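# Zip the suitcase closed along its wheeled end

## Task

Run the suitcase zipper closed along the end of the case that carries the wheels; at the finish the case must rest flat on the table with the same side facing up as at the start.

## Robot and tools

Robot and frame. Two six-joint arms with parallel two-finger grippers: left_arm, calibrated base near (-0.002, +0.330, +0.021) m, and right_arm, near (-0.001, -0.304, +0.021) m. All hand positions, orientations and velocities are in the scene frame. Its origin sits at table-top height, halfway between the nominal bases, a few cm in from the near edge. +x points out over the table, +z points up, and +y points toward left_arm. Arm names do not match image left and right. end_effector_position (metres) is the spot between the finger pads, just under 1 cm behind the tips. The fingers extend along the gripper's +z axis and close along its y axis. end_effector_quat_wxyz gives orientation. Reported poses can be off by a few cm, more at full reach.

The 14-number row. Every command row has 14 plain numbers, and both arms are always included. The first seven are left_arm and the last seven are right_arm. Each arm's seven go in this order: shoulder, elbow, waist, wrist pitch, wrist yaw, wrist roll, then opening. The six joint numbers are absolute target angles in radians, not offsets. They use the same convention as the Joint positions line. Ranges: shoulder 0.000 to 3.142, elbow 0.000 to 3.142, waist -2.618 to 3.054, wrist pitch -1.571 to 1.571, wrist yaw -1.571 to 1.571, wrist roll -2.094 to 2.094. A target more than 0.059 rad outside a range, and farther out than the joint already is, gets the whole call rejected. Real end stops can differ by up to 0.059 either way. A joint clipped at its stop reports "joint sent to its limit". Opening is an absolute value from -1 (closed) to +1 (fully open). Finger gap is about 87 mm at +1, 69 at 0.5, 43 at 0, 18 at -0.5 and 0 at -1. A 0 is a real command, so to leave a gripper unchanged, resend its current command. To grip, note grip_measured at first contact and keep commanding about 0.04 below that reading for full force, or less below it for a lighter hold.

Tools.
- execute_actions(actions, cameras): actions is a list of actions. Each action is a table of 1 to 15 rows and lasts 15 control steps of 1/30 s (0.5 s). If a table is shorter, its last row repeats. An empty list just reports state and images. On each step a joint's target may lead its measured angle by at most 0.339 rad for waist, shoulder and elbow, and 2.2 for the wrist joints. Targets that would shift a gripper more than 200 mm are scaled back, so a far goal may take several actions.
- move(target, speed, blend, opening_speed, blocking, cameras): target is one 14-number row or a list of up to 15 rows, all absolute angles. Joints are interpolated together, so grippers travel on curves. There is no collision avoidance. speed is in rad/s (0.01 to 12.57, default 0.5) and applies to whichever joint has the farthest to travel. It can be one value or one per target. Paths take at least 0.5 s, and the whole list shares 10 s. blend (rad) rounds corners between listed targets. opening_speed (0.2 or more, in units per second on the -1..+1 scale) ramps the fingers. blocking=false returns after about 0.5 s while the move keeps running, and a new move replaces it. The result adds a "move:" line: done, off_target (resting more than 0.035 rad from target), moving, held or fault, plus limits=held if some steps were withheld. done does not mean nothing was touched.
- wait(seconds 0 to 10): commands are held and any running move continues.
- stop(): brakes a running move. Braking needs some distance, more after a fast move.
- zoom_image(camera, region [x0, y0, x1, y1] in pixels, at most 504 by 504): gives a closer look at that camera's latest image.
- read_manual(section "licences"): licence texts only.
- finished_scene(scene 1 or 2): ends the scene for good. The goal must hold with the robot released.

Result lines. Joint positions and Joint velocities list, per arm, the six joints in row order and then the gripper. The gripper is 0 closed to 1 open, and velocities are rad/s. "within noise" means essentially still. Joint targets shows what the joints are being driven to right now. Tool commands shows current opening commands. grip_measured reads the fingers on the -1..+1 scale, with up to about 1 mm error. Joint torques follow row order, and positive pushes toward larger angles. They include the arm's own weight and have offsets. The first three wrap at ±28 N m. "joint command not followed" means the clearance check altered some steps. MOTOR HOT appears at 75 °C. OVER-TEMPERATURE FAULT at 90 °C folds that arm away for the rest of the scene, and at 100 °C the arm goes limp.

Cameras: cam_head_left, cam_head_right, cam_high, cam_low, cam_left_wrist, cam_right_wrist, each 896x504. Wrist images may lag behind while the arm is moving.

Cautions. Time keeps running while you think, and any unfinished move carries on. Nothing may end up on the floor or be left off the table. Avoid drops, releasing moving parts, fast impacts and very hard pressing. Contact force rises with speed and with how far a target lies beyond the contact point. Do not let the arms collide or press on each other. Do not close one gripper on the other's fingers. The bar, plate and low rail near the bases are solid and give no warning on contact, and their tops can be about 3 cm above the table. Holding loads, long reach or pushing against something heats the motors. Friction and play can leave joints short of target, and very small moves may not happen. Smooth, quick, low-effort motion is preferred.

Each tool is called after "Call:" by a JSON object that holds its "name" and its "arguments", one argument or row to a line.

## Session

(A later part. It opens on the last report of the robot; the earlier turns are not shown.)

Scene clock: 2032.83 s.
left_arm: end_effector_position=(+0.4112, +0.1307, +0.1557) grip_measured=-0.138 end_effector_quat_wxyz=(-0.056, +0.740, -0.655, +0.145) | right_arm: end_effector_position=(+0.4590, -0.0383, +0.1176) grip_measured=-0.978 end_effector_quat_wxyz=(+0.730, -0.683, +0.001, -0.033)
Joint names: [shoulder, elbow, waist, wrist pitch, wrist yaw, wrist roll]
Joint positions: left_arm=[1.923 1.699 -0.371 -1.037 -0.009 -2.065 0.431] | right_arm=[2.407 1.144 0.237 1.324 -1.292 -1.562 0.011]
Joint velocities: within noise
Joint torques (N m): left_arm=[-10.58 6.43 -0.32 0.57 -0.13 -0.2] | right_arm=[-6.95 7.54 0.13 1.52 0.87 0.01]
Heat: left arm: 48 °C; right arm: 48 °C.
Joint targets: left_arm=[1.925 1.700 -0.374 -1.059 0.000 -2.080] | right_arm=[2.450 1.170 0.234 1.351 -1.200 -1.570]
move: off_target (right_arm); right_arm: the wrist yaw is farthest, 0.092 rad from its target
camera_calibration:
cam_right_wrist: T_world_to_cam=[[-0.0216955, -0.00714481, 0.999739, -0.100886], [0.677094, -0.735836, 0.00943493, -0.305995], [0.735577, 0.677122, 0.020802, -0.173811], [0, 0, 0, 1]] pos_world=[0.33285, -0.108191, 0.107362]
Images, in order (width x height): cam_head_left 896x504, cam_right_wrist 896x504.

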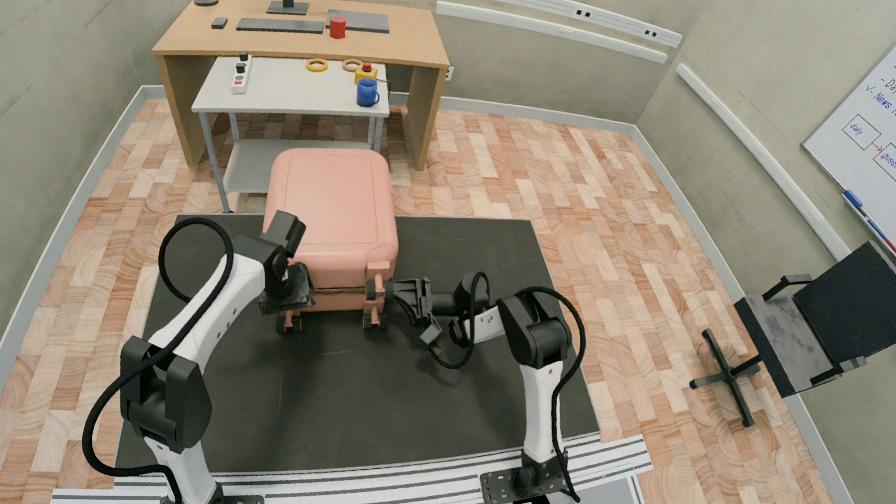

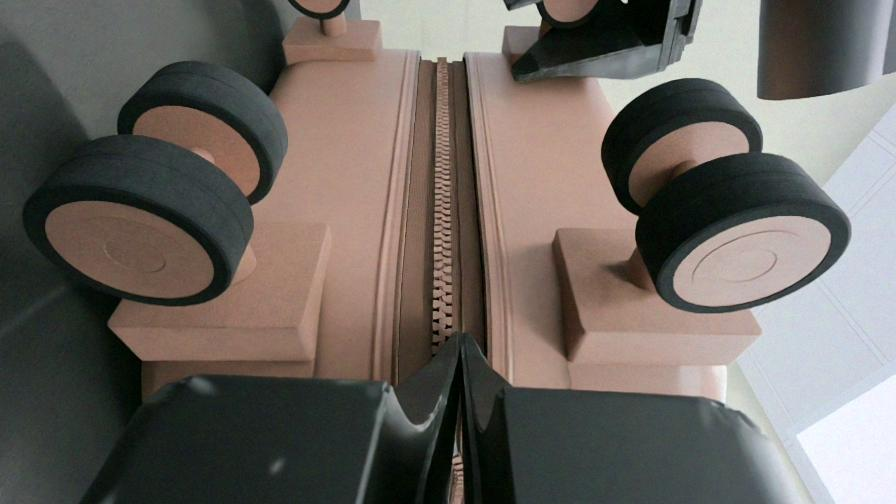

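Call:
{"name": "move", "arguments": {
  "target": [
    [1.925,1.70,-0.374,-1.06,0,-2.07,0.7,2.45,1.17,0.235,1.35,-1.25,-1.57,-1],
    [1.965,1.96,-0.38,-1.26,0,-2.07,0.6,2.45,1.17,0.235,1.35,-1.25,-1.57,-1],
    [1.80,2.0,-0.45,-0.6,0,-1.0,-1,2.45,1.17,0.235,1.35,-1.25,-1.57,-1],
    [1.95,1.87,-0.6,-0.26,0,0,-1,2.45,1.17,0.235,1.35,-1.25,-1.57,-1]
  ],
  "speed": [0.2,0.3,0.8,0.6]
}}

Scene clock: 2066.07 s.
left_arm: end_effector_position=(+0.4728, +0.0010, +0.3148) grip_measured=-0.964 end_effector_quat_wxyz=(+0.550, +0.234, +0.781, -0.182) | right_arm: end_effector_position=(+0.4638, -0.0390, +0.1170) grip_measured=-0.978 end_effector_quat_wxyz=(+0.730, -0.682, +0.008, -0.041)
Joint names: [shoulder, elbow, waist, wrist pitch, wrist yaw, wrist roll]
Joint positions: left_arm=[1.922 1.89 -0.602 -0.307 0.005 -0.023 0.018] | right_arm=[2.413 1.152 0.237 1.324 -1.272 -1.562 0.011]
Joint velocities: within noise
Joint torques (N m): left_arm=[-9.18 5.52 -0.36 2.18 -0.1 0.26] | right_arm=[-7.49 6.86 0.2 1.52 0.15 0.01]
Heat: left arm: 50 °C; right arm: 43 °C.
Joint targets: left_arm=[1.950 1.870 -0.605 -0.261 0.009 -0.001] | right_arm=[2.450 1.170 0.235 1.350 -1.250 -1.570]
move: off_target (left_arm, right_arm); target 3's new numbers were sent with left_arm's wrist pitch 0.040 rad from that target; left_arm: the wrist pitch is farthest, 0.047 rad from its target; right_arm: the shoulder is farthest, 0.037 rad from its target
camera_calibration:
cam_left_wrist: T_world_to_cam=[[-0.585996, -0.81031, -0.00245307, 0.281149], [-0.72542, 0.52595, -0.444007, 0.515739], [0.361074, -0.258407, -0.89602, 0.249129], [0, 0, 0, 1]] pos_world=[0.448926, 0.0209413, 0.452906]
cam_right_wrist: T_world_to_cam=[[-0.0220531, -0.00811514, 0.999724, -0.100083], [0.662336, -0.749159, 0.00852937, -0.303357], [0.748883, 0.662341, 0.0218962, -0.183715], [0, 0, 0, 1]] pos_world=[0.336298, -0.106393, 0.106665]

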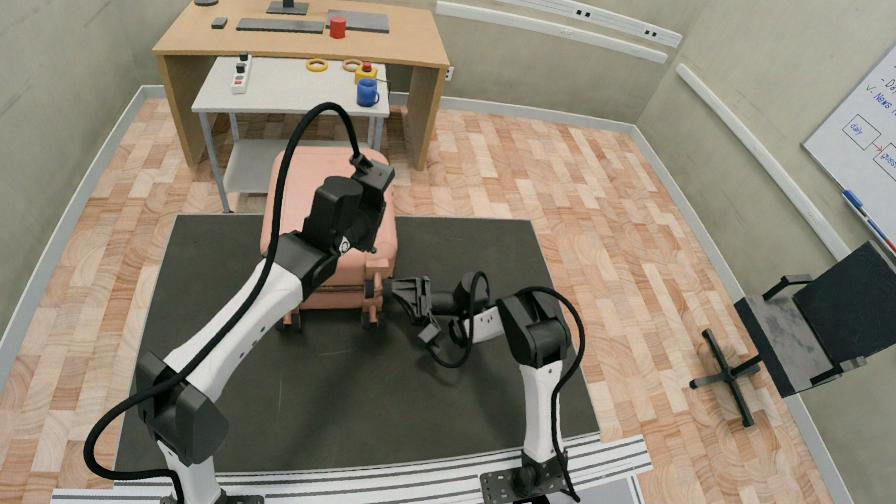

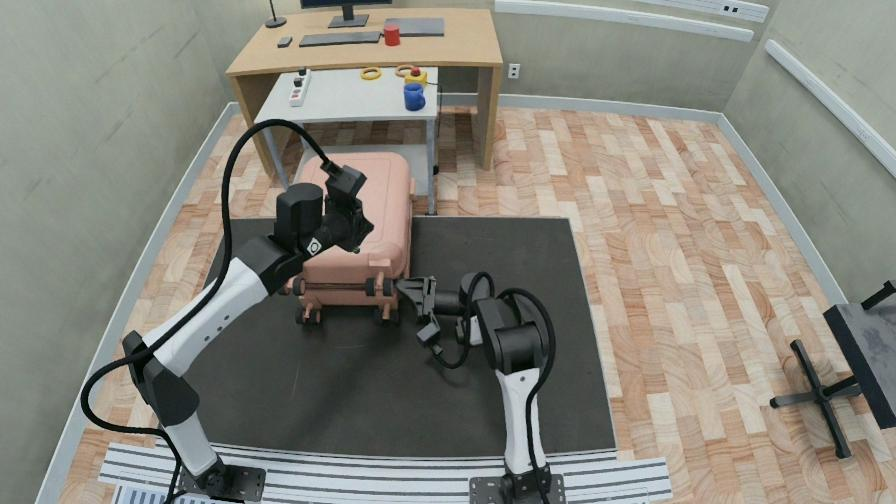

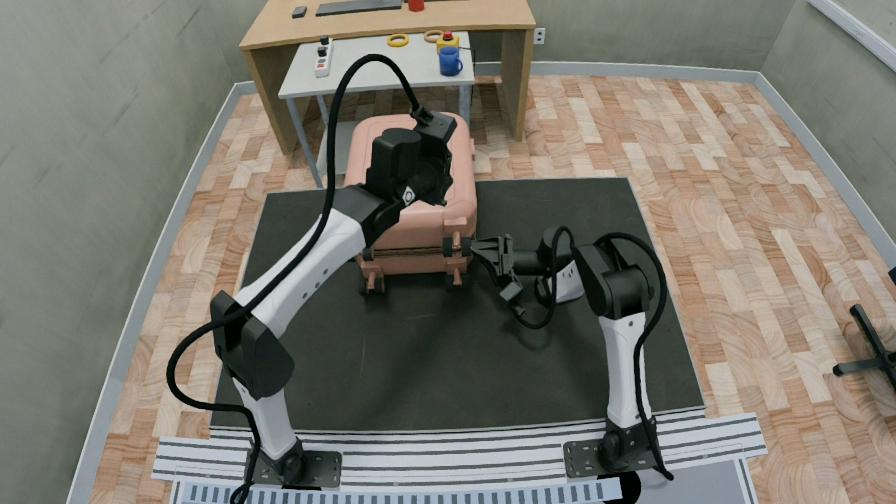

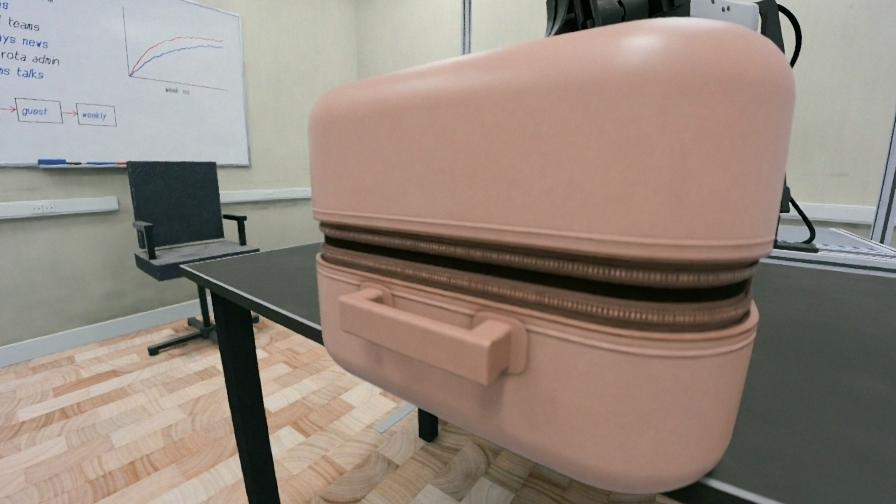

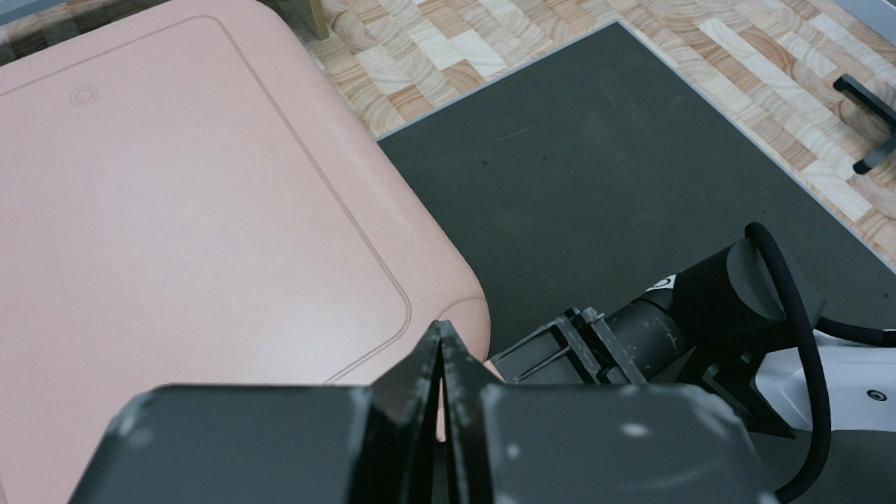

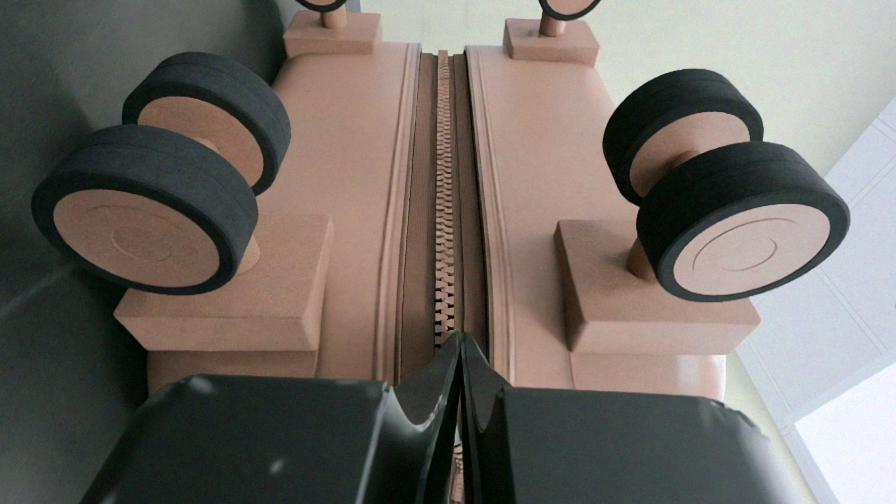

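Call:
{"name": "move", "arguments": {
  "target": [
    [1.955,1.66,-0.6,-0.06,0,0,-1,2.45,1.17,0.235,1.35,-1.25,-1.57,-1],
    [1.98,1.57,-0.6,0.0,0,0,-1,2.45,1.17,0.235,1.35,-1.25,-1.57,-1]
  ],
  "speed": [0.3,0.08],
  "cameras": ["cam_low","cam_left_wrist"]
}}

Scene clock: 2075.53 s.
left_arm: end_effector_position=(+0.4804, -0.0023, +0.2389) grip_measured=-0.964 end_effector_quat_wxyz=(+0.552, +0.233, +0.780, -0.181) | right_arm: end_effector_position=(+0.4638, -0.0390, +0.1170) grip_measured=-0.978 end_effector_quat_wxyz=(+0.730, -0.682, +0.008, -0.041)
Joint names: [shoulder, elbow, waist, wrist pitch, wrist yaw, wrist roll]
Joint positions: left_arm=[1.934 1.602 -0.598 -0.003 0.005 -0.021 0.018] | right_arm=[2.413 1.152 0.237 1.324 -1.272 -1.562 0.011]
Joint velocities: within noise
Joint torques (N m): left_arm=[-7.79 4.74 0.06 1.79 -0.19 0.23] | right_arm=[-7.53 6.82 0.17 1.52 0.15 0.01]
Heat: left arm: 49 °C; right arm: 42 °C.
Joint targets: left_arm=[1.980 1.570 -0.597 0.001 0.000 0.001] | right_arm=[2.450 1.170 0.235 1.350 -1.250 -1.570]
move: off_target (left_arm, right_arm); left_arm: the shoulder is farthest, 0.046 rad from its target; right_arm: the shoulder is farthest, 0.037 rad from its target
camera_calibration:
cam_left_wrist: T_world_to_cam=[[-0.583896, -0.811819, -0.00391569, 0.282158], [-0.725294, 0.523817, -0.446726, 0.489886], [0.364712, -0.258002, -0.894662, 0.175554], [0, 0, 0, 1]] pos_world=[0.456035, 0.0177442, 0.377012]
Images, in order (width x height): cam_low 896x504, cam_left_wrist 896x504.

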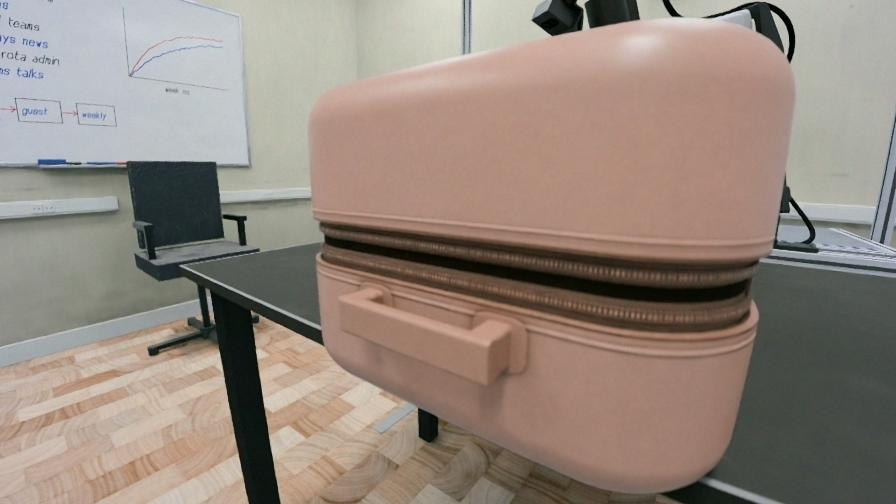

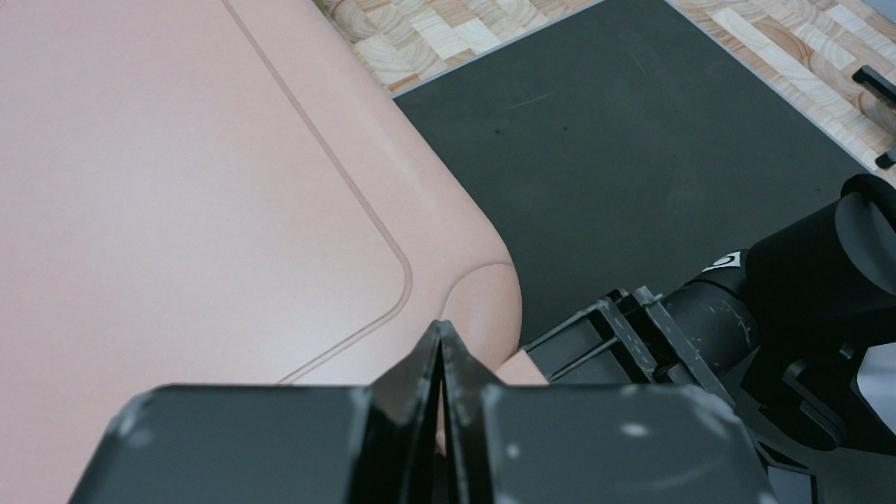

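Call:
{"name": "move", "arguments": {
  "target": [2.02,1.51,-0.61,0.02,0,0,-1,2.45,1.17,0.235,1.35,-1.25,-1.57,-1],
  "speed": 0.08,
  "cameras": ["cam_right_wrist","cam_left_wrist"]
}}

Scene clock: 2079.53 s.
left_arm: end_effector_position=(+0.4871, -0.0069, +0.2362) grip_measured=-0.964 end_effector_quat_wxyz=(+0.574, +0.228, +0.764, -0.186) | right_arm: end_effector_position=(+0.4638, -0.0390, +0.1170) grip_measured=-0.978 end_effector_quat_wxyz=(+0.730, -0.682, +0.008, -0.041)
Joint names: [shoulder, elbow, waist, wrist pitch, wrist yaw, wrist roll]
Joint positions: left_arm=[1.948 1.561 -0.6 0.107 0 -0.021 0.018] | right_arm=[2.413 1.152 0.237 1.324 -1.272 -1.562 0.011]
Joint velocities: within noise
Joint torques (N m): left_arm=[-5.56 3.44 -0.76 0.97 -0.18 0.22] | right_arm=[-7.51 6.79 0.17 1.52 0.15 0.01]
Heat: left arm: 49 °C; right arm: 42 °C.
Joint targets: left_arm=[2.020 1.511 -0.607 0.020 -0.005 0.000] | right_arm=[2.450 1.170 0.235 1.350 -1.250 -1.570]
move: off_target (left_arm, right_arm); left_arm: the wrist pitch is farthest, 0.087 rad from its target; right_arm: the shoulder is farthest, 0.037 rad from its target
camera_calibration:
cam_left_wrist: T_world_to_cam=[[-0.581249, -0.8137, -0.00638952, 0.281469], [-0.705016, 0.507503, -0.495371, 0.497478], [0.406326, -0.283429, -0.868658, 0.14294], [0, 0, 0, 1]] pos_world=[0.456253, 0.0170729, 0.3724]
cam_right_wrist: T_world_to_cam=[[-0.0220531, -0.00811514, 0.999724, -0.100083], [0.662336, -0.749159, 0.00852937, -0.303357], [0.748883, 0.662341, 0.0218962, -0.183715], [0, 0, 0, 1]] pos_world=[0.336298, -0.106393, 0.106665]
Images, in order (width x height): cam_left_wrist 896x504, cam_right_wrist 896x504.

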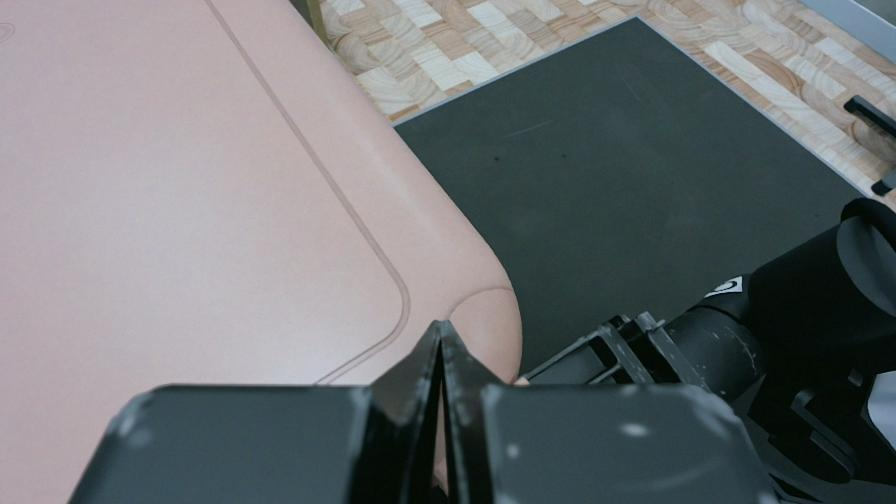

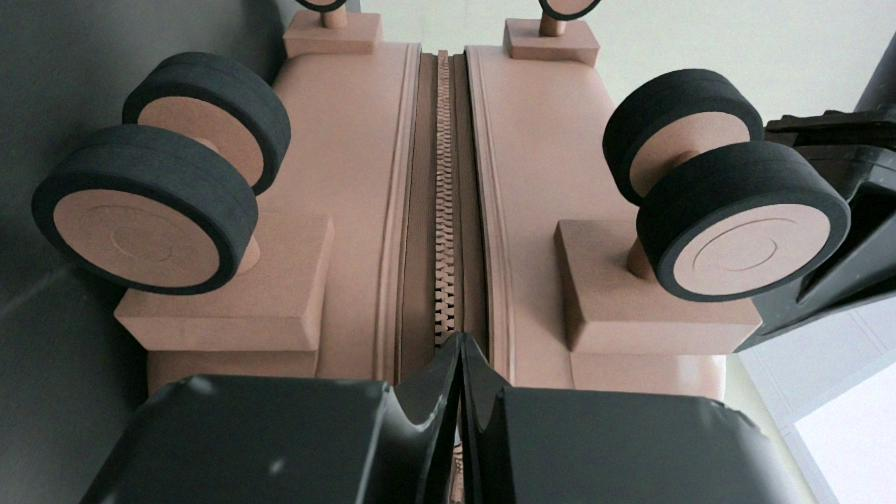

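Call:
{"name": "move", "arguments": {
  "target": [
    [2.05,1.46,-0.61,0.02,0,0,-1,2.45,1.17,0.235,1.35,-1.25,-1.57,-1],
    [2.05,1.46,-0.61,0.02,0,0,-1,2.475,1.22,0.225,1.35,-1.19,-1.57,-1]
  ],
  "speed": [0.08,0.1],
  "cameras": ["cam_right_wrist","cam_left_wrist"]
}}

Call:
{"name": "zoom_image", "arguments": {
  "camera": "cam_right_wrist",
  "region": [410, 320, 510, 504]
}}

Scene clock: 2085.13 s.
left_arm: end_effector_position=(+0.4917, -0.0107, +0.2329) grip_measured=-0.964 end_effector_quat_wxyz=(+0.593, +0.230, +0.749, -0.186) | right_arm: end_effector_position=(+0.4680, -0.0387, +0.1172) grip_measured=-0.978 end_effector_quat_wxyz=(+0.731, -0.681, -0.002, -0.041)
Joint names: [shoulder, elbow, waist, wrist pitch, wrist yaw, wrist roll]
Joint positions: left_arm=[1.962 1.524 -0.603 0.204 -0.005 -0.006 0.018] | right_arm=[2.433 1.186 0.233 1.325 -1.29 -1.562 0.011]
Joint velocities: within noise
Joint torques (N m): left_arm=[-4.22 2.14 -0.7 0.17 -0.16 0.17] | right_arm=[-7.23 8.51 -0.13 1.49 0.97 0.01]
Heat: left arm: 47 °C; right arm: 42 °C.
Joint targets: left_arm=[2.050 1.460 -0.611 0.031 -0.005 0.011] | right_arm=[2.475 1.221 0.227 1.351 -1.190 -1.570]
move: off_target (left_arm, right_arm); left_arm: the wrist pitch is farthest, 0.184 rad from its target; right_arm: the wrist yaw is farthest, 0.100 rad from its target
camera_calibration:
cam_left_wrist: T_world_to_cam=[[-0.582395, -0.812575, -0.0231892, 0.285611], [-0.679671, 0.502392, -0.534462, 0.497671], [0.445941, -0.295507, -0.844874, 0.11195], [0, 0, 0, 1]] pos_world=[0.454668, 0.0151367, 0.367193]
cam_right_wrist: T_world_to_cam=[[-0.037833, -0.0107823, 0.999226, -0.0928357], [0.671788, -0.740538, 0.0174445, -0.311054], [0.739777, 0.671928, 0.0352602, -0.18389], [0, 0, 0, 1]] pos_world=[0.341488, -0.107787, 0.104674]
Images, in order (width x height): cam_left_wrist 896x504, cam_right_wrist 896x504.

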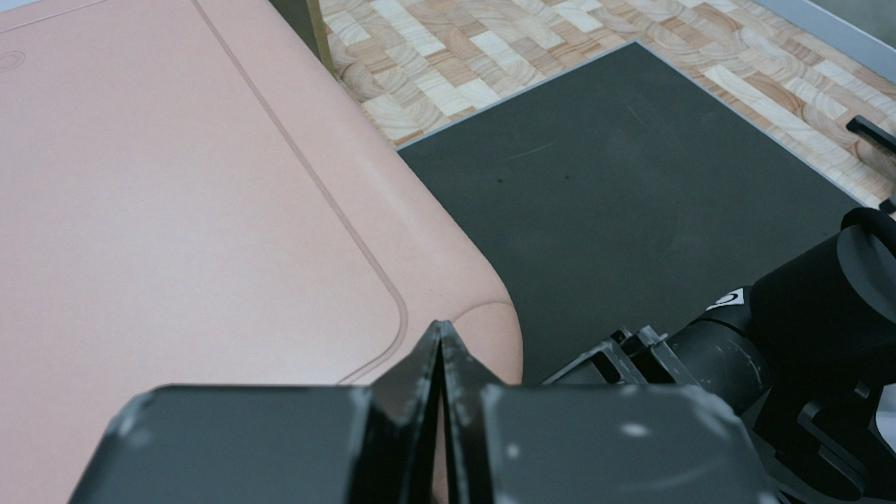

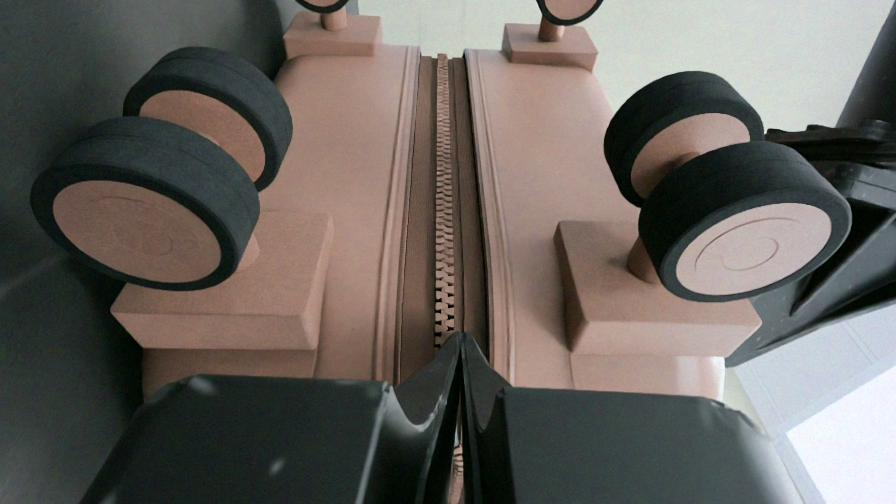

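Scaled by 2.739 from the camera's 896x504 image, which has a finer 1280x720 frame.

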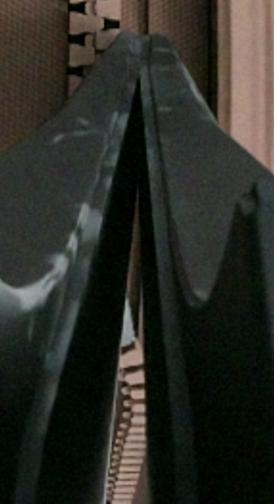

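Call:
{"name": "move", "arguments": {
  "target": [2.05,1.46,-0.61,0.02,0,0,-1,2.475,1.24,0.215,1.35,-1.09,-1.57,-1],
  "speed": 0.1,
  "cameras": ["cam_right_wrist","cam_head_right"]
}}

Call:
{"name": "zoom_image", "arguments": {
  "camera": "cam_right_wrist",
  "region": [410, 320, 510, 504]
}}

Scene clock: 2095.40 s.
left_arm: end_effector_position=(+0.4923, -0.0107, +0.2327) grip_measured=-0.964 end_effector_quat_wxyz=(+0.593, +0.229, +0.749, -0.186) | right_arm: end_effector_position=(+0.4712, -0.0393, +0.1181) grip_measured=-0.978 end_effector_quat_wxyz=(+0.731, -0.680, -0.002, -0.046)
Joint names: [shoulder, elbow, waist, wrist pitch, wrist yaw, wrist roll]
Joint positions: left_arm=[1.963 1.524 -0.603 0.207 -0.006 -0.006 0.018] | right_arm=[2.437 1.197 0.231 1.325 -1.286 -1.562 0.011]
Joint velocities: within noise
Joint torques (N m): left_arm=[-4.27 2.19 -0.62 0.05 -0.1 0.01] | right_arm=[-7.75 9.39 -0.23 1.48 1.96 0.02]
Heat: left arm: 45 °C; right arm: 42 °C.
Joint targets: left_arm=[2.050 1.460 -0.610 0.021 0.000 0.000] | right_arm=[2.474 1.240 0.225 1.349 -1.090 -1.570]
move: off_target (left_arm, right_arm); left_arm: the wrist pitch is farthest, 0.187 rad from its target; right_arm: the wrist yaw is farthest, 0.196 rad from its target
camera_calibration:
cam_right_wrist: T_world_to_cam=[[-0.043505, -0.012253, 0.998978, -0.0910101], [0.666908, -0.744874, 0.0199073, -0.311773], [0.743869, 0.667092, 0.0405774, -0.18867], [0, 0, 0, 1]] pos_world=[0.344311, -0.107486, 0.104779]
Images, in order (width x height): cam_head_right 896x504, cam_right_wrist 896x504.

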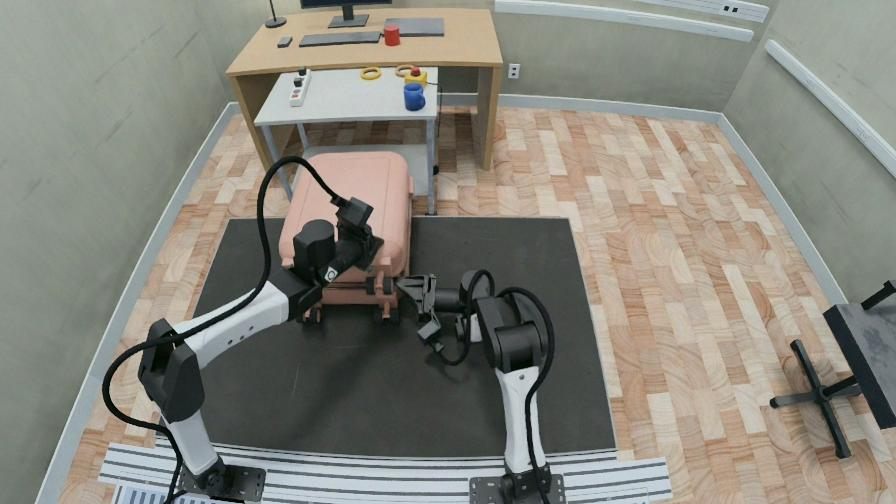

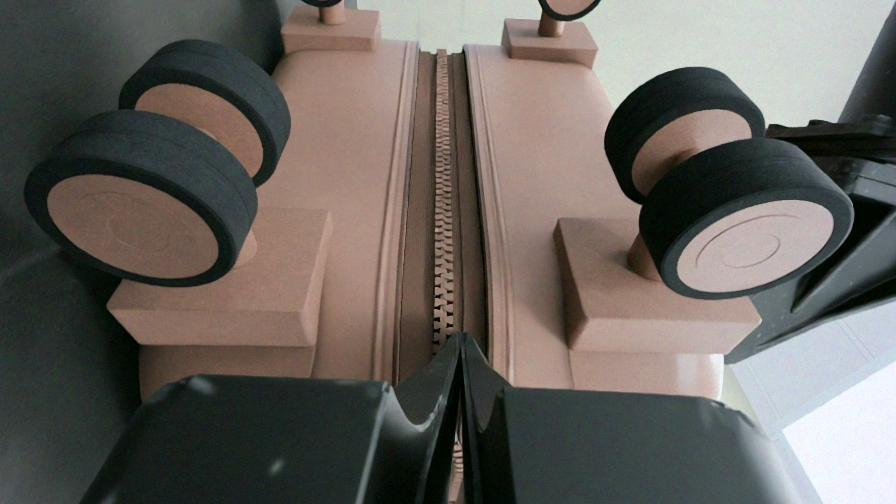

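Scaled by 2.739 from the camera's 896x504 image, which has a finer 1280x720 frame.

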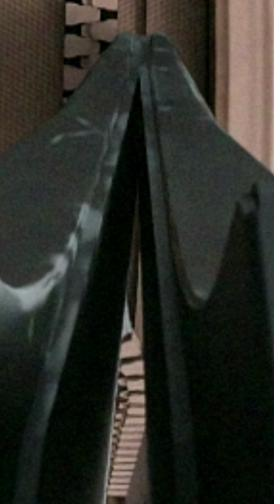

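Call:
{"name": "move", "arguments": {
  "target": [2.05,1.46,-0.61,0.02,0,0,-1,2.49,1.27,0.205,1.33,-0.97,-1.57,-1],
  "speed": 0.1,
  "cameras": ["cam_right_wrist","cam_left_wrist"]
}}

Call:
{"name": "zoom_image", "arguments": {
  "camera": "cam_right_wrist",
  "region": [410, 320, 510, 504]
}}

Scene clock: 2101.60 s.
left_arm: end_effector_position=(+0.4922, -0.0108, +0.2327) grip_measured=-0.964 end_effector_quat_wxyz=(+0.593, +0.227, +0.750, -0.187) | right_arm: end_effector_position=(+0.5387, -0.0821, +0.1214) grip_measured=-0.978 end_effector_quat_wxyz=(+0.724, -0.658, +0.120, -0.166)
Joint names: [shoulder, elbow, waist, wrist pitch, wrist yaw, wrist roll]
Joint positions: left_arm=[1.963 1.524 -0.603 0.207 -0.006 -0.011 0.018] | right_arm=[2.463 1.246 0.193 1.325 -0.977 -1.551 0.011]
Joint velocities: within noise
Joint torques (N m): left_arm=[-4.37 2.14 -0.7 0.04 -0.07 0.05] | right_arm=[-8.96 7.77 0.47 1.48 0.03 0.01]
Heat: left arm: 44 °C; right arm: 43 °C.
Joint targets: left_arm=[2.049 1.460 -0.610 0.020 0.000 -0.005] | right_arm=[2.491 1.269 0.194 1.330 -0.969 -1.559]
move: off_target (left_arm); left_arm: the wrist pitch is farthest, 0.187 rad from its target
camera_calibration:
cam_left_wrist: T_world_to_cam=[[-0.580411, -0.814101, -0.0190334, 0.283729], [-0.681498, 0.4984, -0.535871, 0.499111], [0.445739, -0.298054, -0.844086, 0.111403], [0, 0, 0, 1]] pos_world=[0.455166, 0.0154312, 0.366892]
cam_right_wrist: T_world_to_cam=[[-0.0396028, -0.0326027, 0.998683, -0.0956735], [0.375849, -0.926554, -0.0153437, -0.242554], [0.925834, 0.374746, 0.0489478, -0.333572], [0, 0, 0, 1]] pos_world=[0.396207, -0.102854, 0.108153]
Images, in order (width x height): cam_left_wrist 896x504, cam_right_wrist 896x504.

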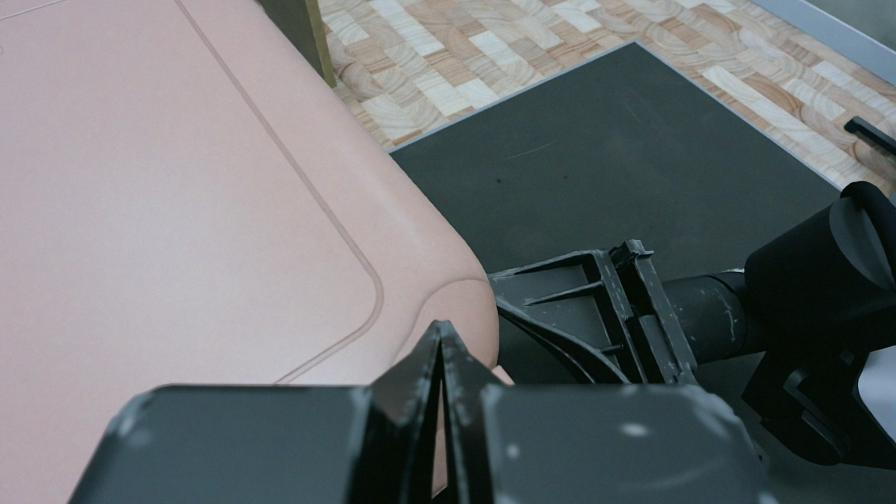

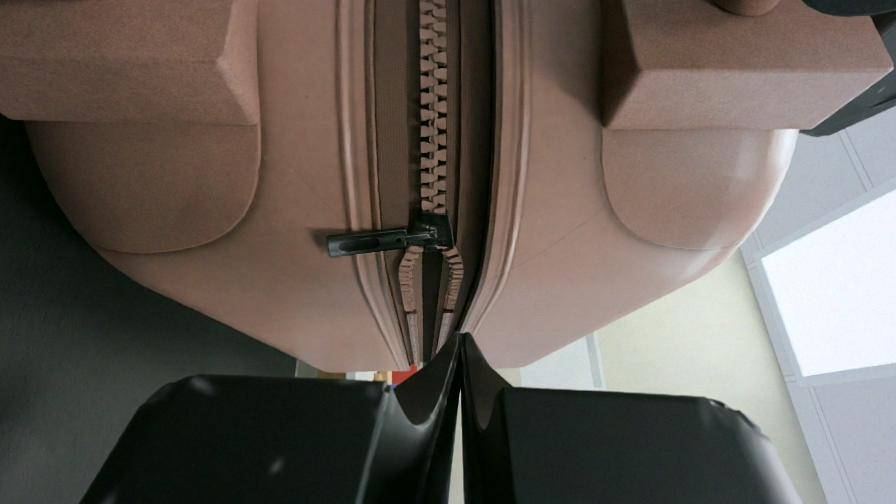

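Scaled by 2.739 from the camera's 896x504 image, which has a finer 1280x720 frame.

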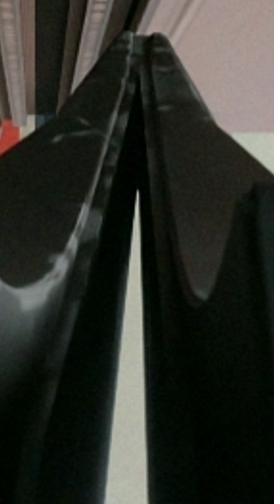

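Call:
{"name": "move", "arguments": {
  "target": [
    [2.05,1.46,-0.61,0.02,0,0,-1,2.47,1.26,0.03,1.33,-1.10,-1.57,-1],
    [2.05,1.46,-0.61,0.02,0,0,-1,2.35,1.35,-0.06,1.0,-1.45,0,-0.2],
    [2.05,1.46,-0.61,0.02,0,0,-1,2.345,1.43,0.042,0.93,-1.42,0,-0.2]
  ],
  "speed": [0.4,0.6,0.3],
  "cameras": ["cam_right_wrist","cam_left_wrist"]
}}

Call:
{"name": "zoom_image", "arguments": {
  "camera": "cam_right_wrist",
  "region": [330, 150, 630, 400]
}}

Scene clock: 2126.40 s.
left_arm: end_effector_position=(+0.4922, -0.0108, +0.2327) grip_measured=-0.964 end_effector_quat_wxyz=(+0.593, +0.228, +0.749, -0.187) | right_arm: end_effector_position=(+0.4909, -0.1214, +0.1089) grip_measured=-0.200 end_effector_quat_wxyz=(+0.537, -0.455, +0.519, +0.486)
Joint names: [shoulder, elbow, waist, wrist pitch, wrist yaw, wrist roll]
Joint positions: left_arm=[1.963 1.524 -0.603 0.207 -0.006 -0.009 0.018] | right_arm=[2.387 1.404 0.032 0.968 -1.43 -0.01 0.4]
Joint velocities: within noise
Joint torques (N m): left_arm=[-4.36 2.28 -0.64 0.03 -0.11 0.08] | right_arm=[-15.42 8.96 1.18 0.94 0.01 0.11]
Heat: left arm: 40 °C; right arm: 46 °C.
Joint targets: left_arm=[2.050 1.460 -0.610 0.020 0.000 0.002] | right_arm=[2.344 1.430 0.041 0.930 -1.417 -0.001]
move: off_target (left_arm, right_arm); target 2's new numbers were sent with right_arm's shoulder 0.041 rad from that target; left_arm: the wrist pitch is farthest, 0.187 rad from its target; right_arm: the shoulder is farthest, 0.042 rad from its target
camera_calibration:
cam_left_wrist: T_world_to_cam=[[-0.580667, -0.813881, -0.0205853, 0.284275], [-0.680882, 0.499329, -0.53579, 0.498769], [0.446348, -0.297099, -0.8441, 0.111132], [0, 0, 0, 1]] pos_world=[0.455068, 0.0153337, 0.366894]
cam_right_wrist: T_world_to_cam=[[0.997907, -0.0544752, -0.0348331, -0.485798], [-0.0622344, -0.663023, -0.746008, 0.0654176], [0.0175438, 0.746614, -0.665026, 0.294851], [0, 0, 0, 1]] pos_world=[0.48368, -0.203231, 0.227964]
Images, in order (width x height): cam_left_wrist 896x504, cam_right_wrist 896x504.

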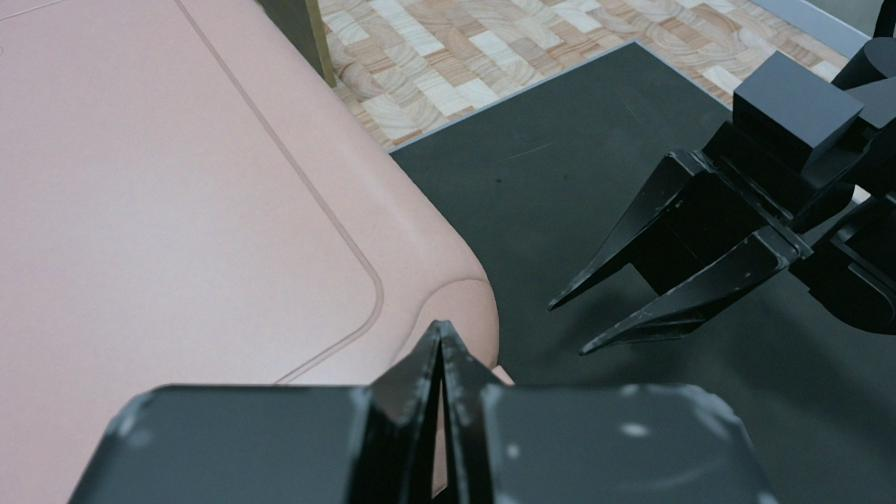

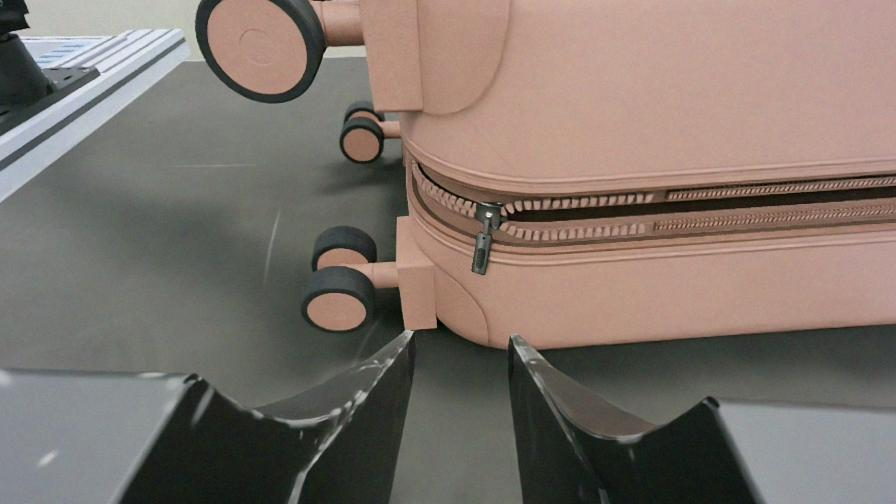

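Scaled by 1.680 from the camera's 896x504 image, which has a finer 1280x720 frame.

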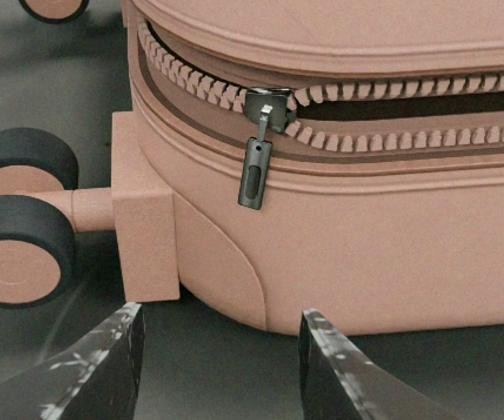

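Call:
{"name": "move", "arguments": {
  "target": [2.05,1.46,-0.61,0.02,0,0,-1,2.437,1.52,0.09,0.87,-1.37,0,-0.2],
  "speed": 0.2,
  "cameras": ["cam_right_wrist"]
}}

Call:
{"name": "zoom_image", "arguments": {
  "camera": "cam_right_wrist",
  "region": [330, 150, 630, 400]
}}

Scene clock: 2134.20 s.
left_arm: end_effector_position=(+0.4922, -0.0108, +0.2327) grip_measured=-0.964 end_effector_quat_wxyz=(+0.593, +0.228, +0.749, -0.187) | right_arm: end_effector_position=(+0.5040, -0.0974, +0.1186) grip_measured=-0.200 end_effector_quat_wxyz=(+0.537, -0.459, +0.515, +0.486)
Joint names: [shoulder, elbow, waist, wrist pitch, wrist yaw, wrist roll]
Joint positions: left_arm=[1.963 1.524 -0.603 0.207 -0.006 -0.009 0.018] | right_arm=[2.411 1.494 0.081 0.909 -1.388 -0.01 0.4]
Joint velocities: within noise
Joint torques (N m): left_arm=[-4.33 2.17 -0.7 0.04 -0.08 0.08] | right_arm=[-9.84 9.31 1.42 0.94 0 0.11]
Heat: left arm: 39 °C; right arm: 49 °C.
Joint targets: left_arm=[2.050 1.460 -0.610 0.020 0.000 0.000] | right_arm=[2.438 1.521 0.091 0.871 -1.373 0.000]
move: off_target (left_arm, right_arm); left_arm: the wrist pitch is farthest, 0.187 rad from its target; right_arm: the wrist pitch is farthest, 0.039 rad from its target
camera_calibration:
cam_right_wrist: T_world_to_cam=[[0.998523, -0.0472716, -0.026792, -0.497738], [-0.051438, -0.663486, -0.746419, 0.0839318], [0.0175083, 0.746694, -0.664937, 0.283246], [0, 0, 0, 1]] pos_world=[0.496361, -0.17934, 0.237654]
Images, in order (width x height): cam_right_wrist 896x504.

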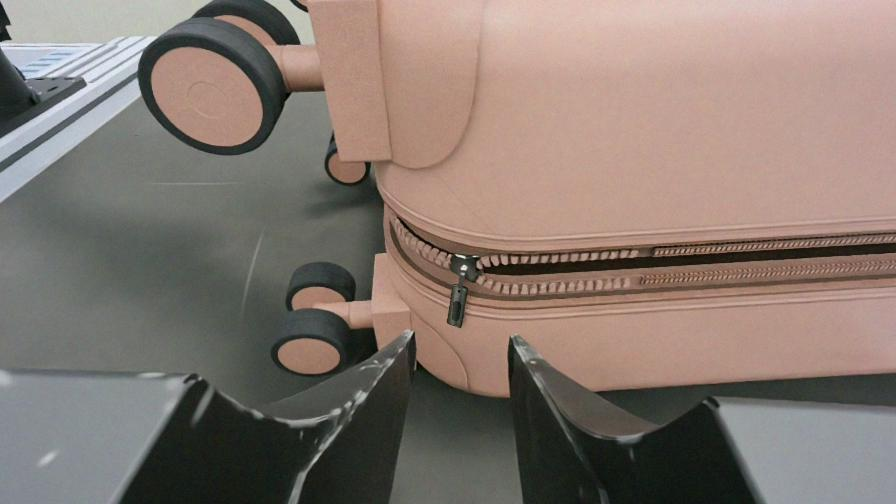

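Scaled by 1.680 from the camera's 896x504 image, which has a finer 1280x720 frame.

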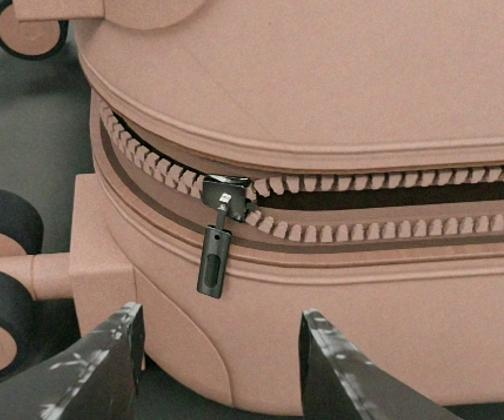

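Call:
{"name": "move", "arguments": {
  "target": [2.05,1.46,-0.61,0.02,0,0,-1,2.437,1.545,0.14,0.85,-1.315,0,-0.3],
  "speed": 0.12,
  "cameras": ["cam_right_wrist"]
}}

Call:
{"name": "zoom_image", "arguments": {
  "camera": "cam_right_wrist",
  "region": [330, 200, 630, 450]
}}

Scene clock: 2141.00 s.
left_arm: end_effector_position=(+0.4922, -0.0108, +0.2327) grip_measured=-0.964 end_effector_quat_wxyz=(+0.593, +0.228, +0.749, -0.187) | right_arm: end_effector_position=(+0.5069, -0.0744, +0.1240) grip_measured=-0.300 end_effector_quat_wxyz=(+0.539, -0.456, +0.518, +0.483)
Joint names: [shoulder, elbow, waist, wrist pitch, wrist yaw, wrist roll]
Joint positions: left_arm=[1.963 1.524 -0.603 0.207 -0.006 -0.009 0.018] | right_arm=[2.411 1.516 0.128 0.888 -1.33 -0.01 0.35]
Joint velocities: within noise
Joint torques (N m): left_arm=[-4.34 2.28 -0.62 0.06 -0.08 0.09] | right_arm=[-10.02 9.65 1.36 0.97 0.03 0.11]
Heat: left arm: 39 °C; right arm: 50 °C.
Joint targets: left_arm=[2.050 1.460 -0.610 0.020 0.000 0.000] | right_arm=[2.437 1.544 0.139 0.849 -1.315 0.000]
move: off_target (left_arm, right_arm); left_arm: the wrist pitch is farthest, 0.187 rad from its target; right_arm: the wrist pitch is farthest, 0.038 rad from its target
camera_calibration:
cam_right_wrist: T_world_to_cam=[[0.997947, -0.0579566, -0.0272466, -0.499898], [-0.0588904, -0.663302, -0.746031, 0.106981], [0.0251647, 0.746104, -0.665354, 0.265666], [0, 0, 0, 1]] pos_world=[0.498487, -0.156226, 0.242953]
Images, in order (width x height): cam_right_wrist 896x504.

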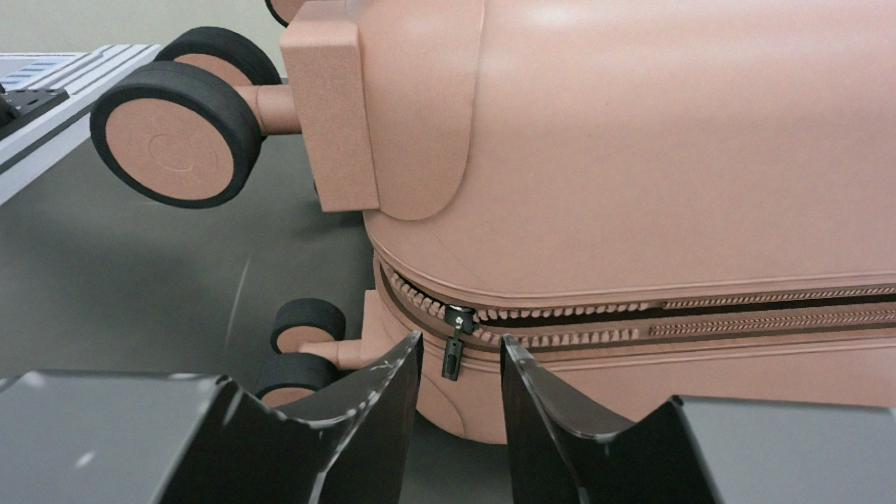

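Scaled by 1.680 from the camera's 896x504 image, which has a finer 1280x720 frame.

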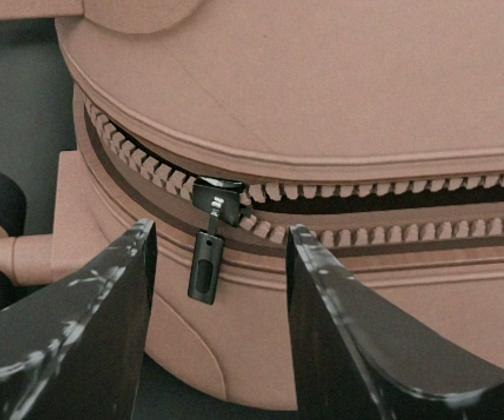

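Call:
{"name": "move", "arguments": {
  "target": [2.05,1.46,-0.61,0.02,0,0,-1,2.437,1.545,0.17,0.85,-1.285,0,-0.3],
  "speed": 0.1,
  "cameras": ["cam_right_wrist"]
}}

Call:
{"name": "zoom_image", "arguments": {
  "camera": "cam_right_wrist",
  "region": [330, 200, 630, 450]
}}

Scene clock: 2149.10 s.
left_arm: end_effector_position=(+0.4922, -0.0108, +0.2327) grip_measured=-0.964 end_effector_quat_wxyz=(+0.593, +0.228, +0.749, -0.187) | right_arm: end_effector_position=(+0.5056, -0.0633, +0.1238) grip_measured=-0.300 end_effector_quat_wxyz=(+0.538, -0.454, +0.521, +0.484)
Joint names: [shoulder, elbow, waist, wrist pitch, wrist yaw, wrist roll]
Joint positions: left_arm=[1.963 1.524 -0.603 0.207 -0.006 -0.009 0.018] | right_arm=[2.411 1.516 0.151 0.882 -1.304 -0.008 0.35]
Joint velocities: within noise
Joint torques (N m): left_arm=[-4.29 2.3 -0.55 0.04 -0.1 0.06] | right_arm=[-10.04 9.74 2.15 1.07 0.07 0.1]
Heat: left arm: 38 °C; right arm: 51 °C.
Joint targets: left_arm=[2.050 1.460 -0.610 0.020 0.000 0.000] | right_arm=[2.437 1.545 0.171 0.850 -1.285 0.000]
move: off_target (left_arm); left_arm: the wrist pitch is farthest, 0.187 rad from its target
camera_calibration:
cam_right_wrist: T_world_to_cam=[[0.997545, -0.0606858, -0.0349342, -0.49698], [-0.0664707, -0.663801, -0.744949, 0.117888], [0.0220185, 0.745443, -0.666206, 0.25893], [0, 0, 0, 1]] pos_world=[0.497895, -0.144923, 0.24296]
Images, in order (width x height): cam_right_wrist 896x504.

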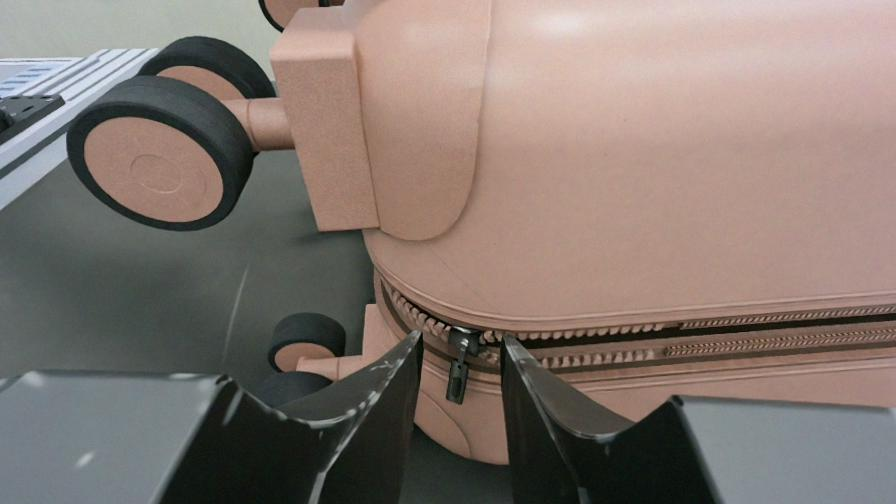

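Scaled by 1.680 from the camera's 896x504 image, which has a finer 1280x720 frame.

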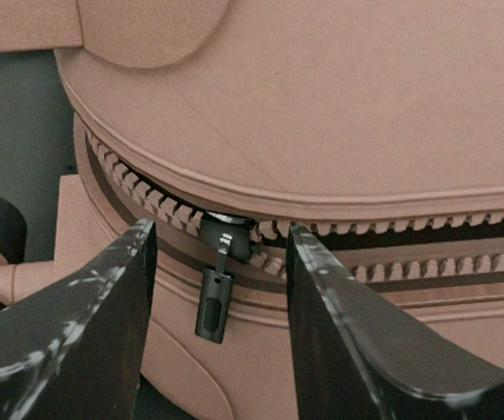

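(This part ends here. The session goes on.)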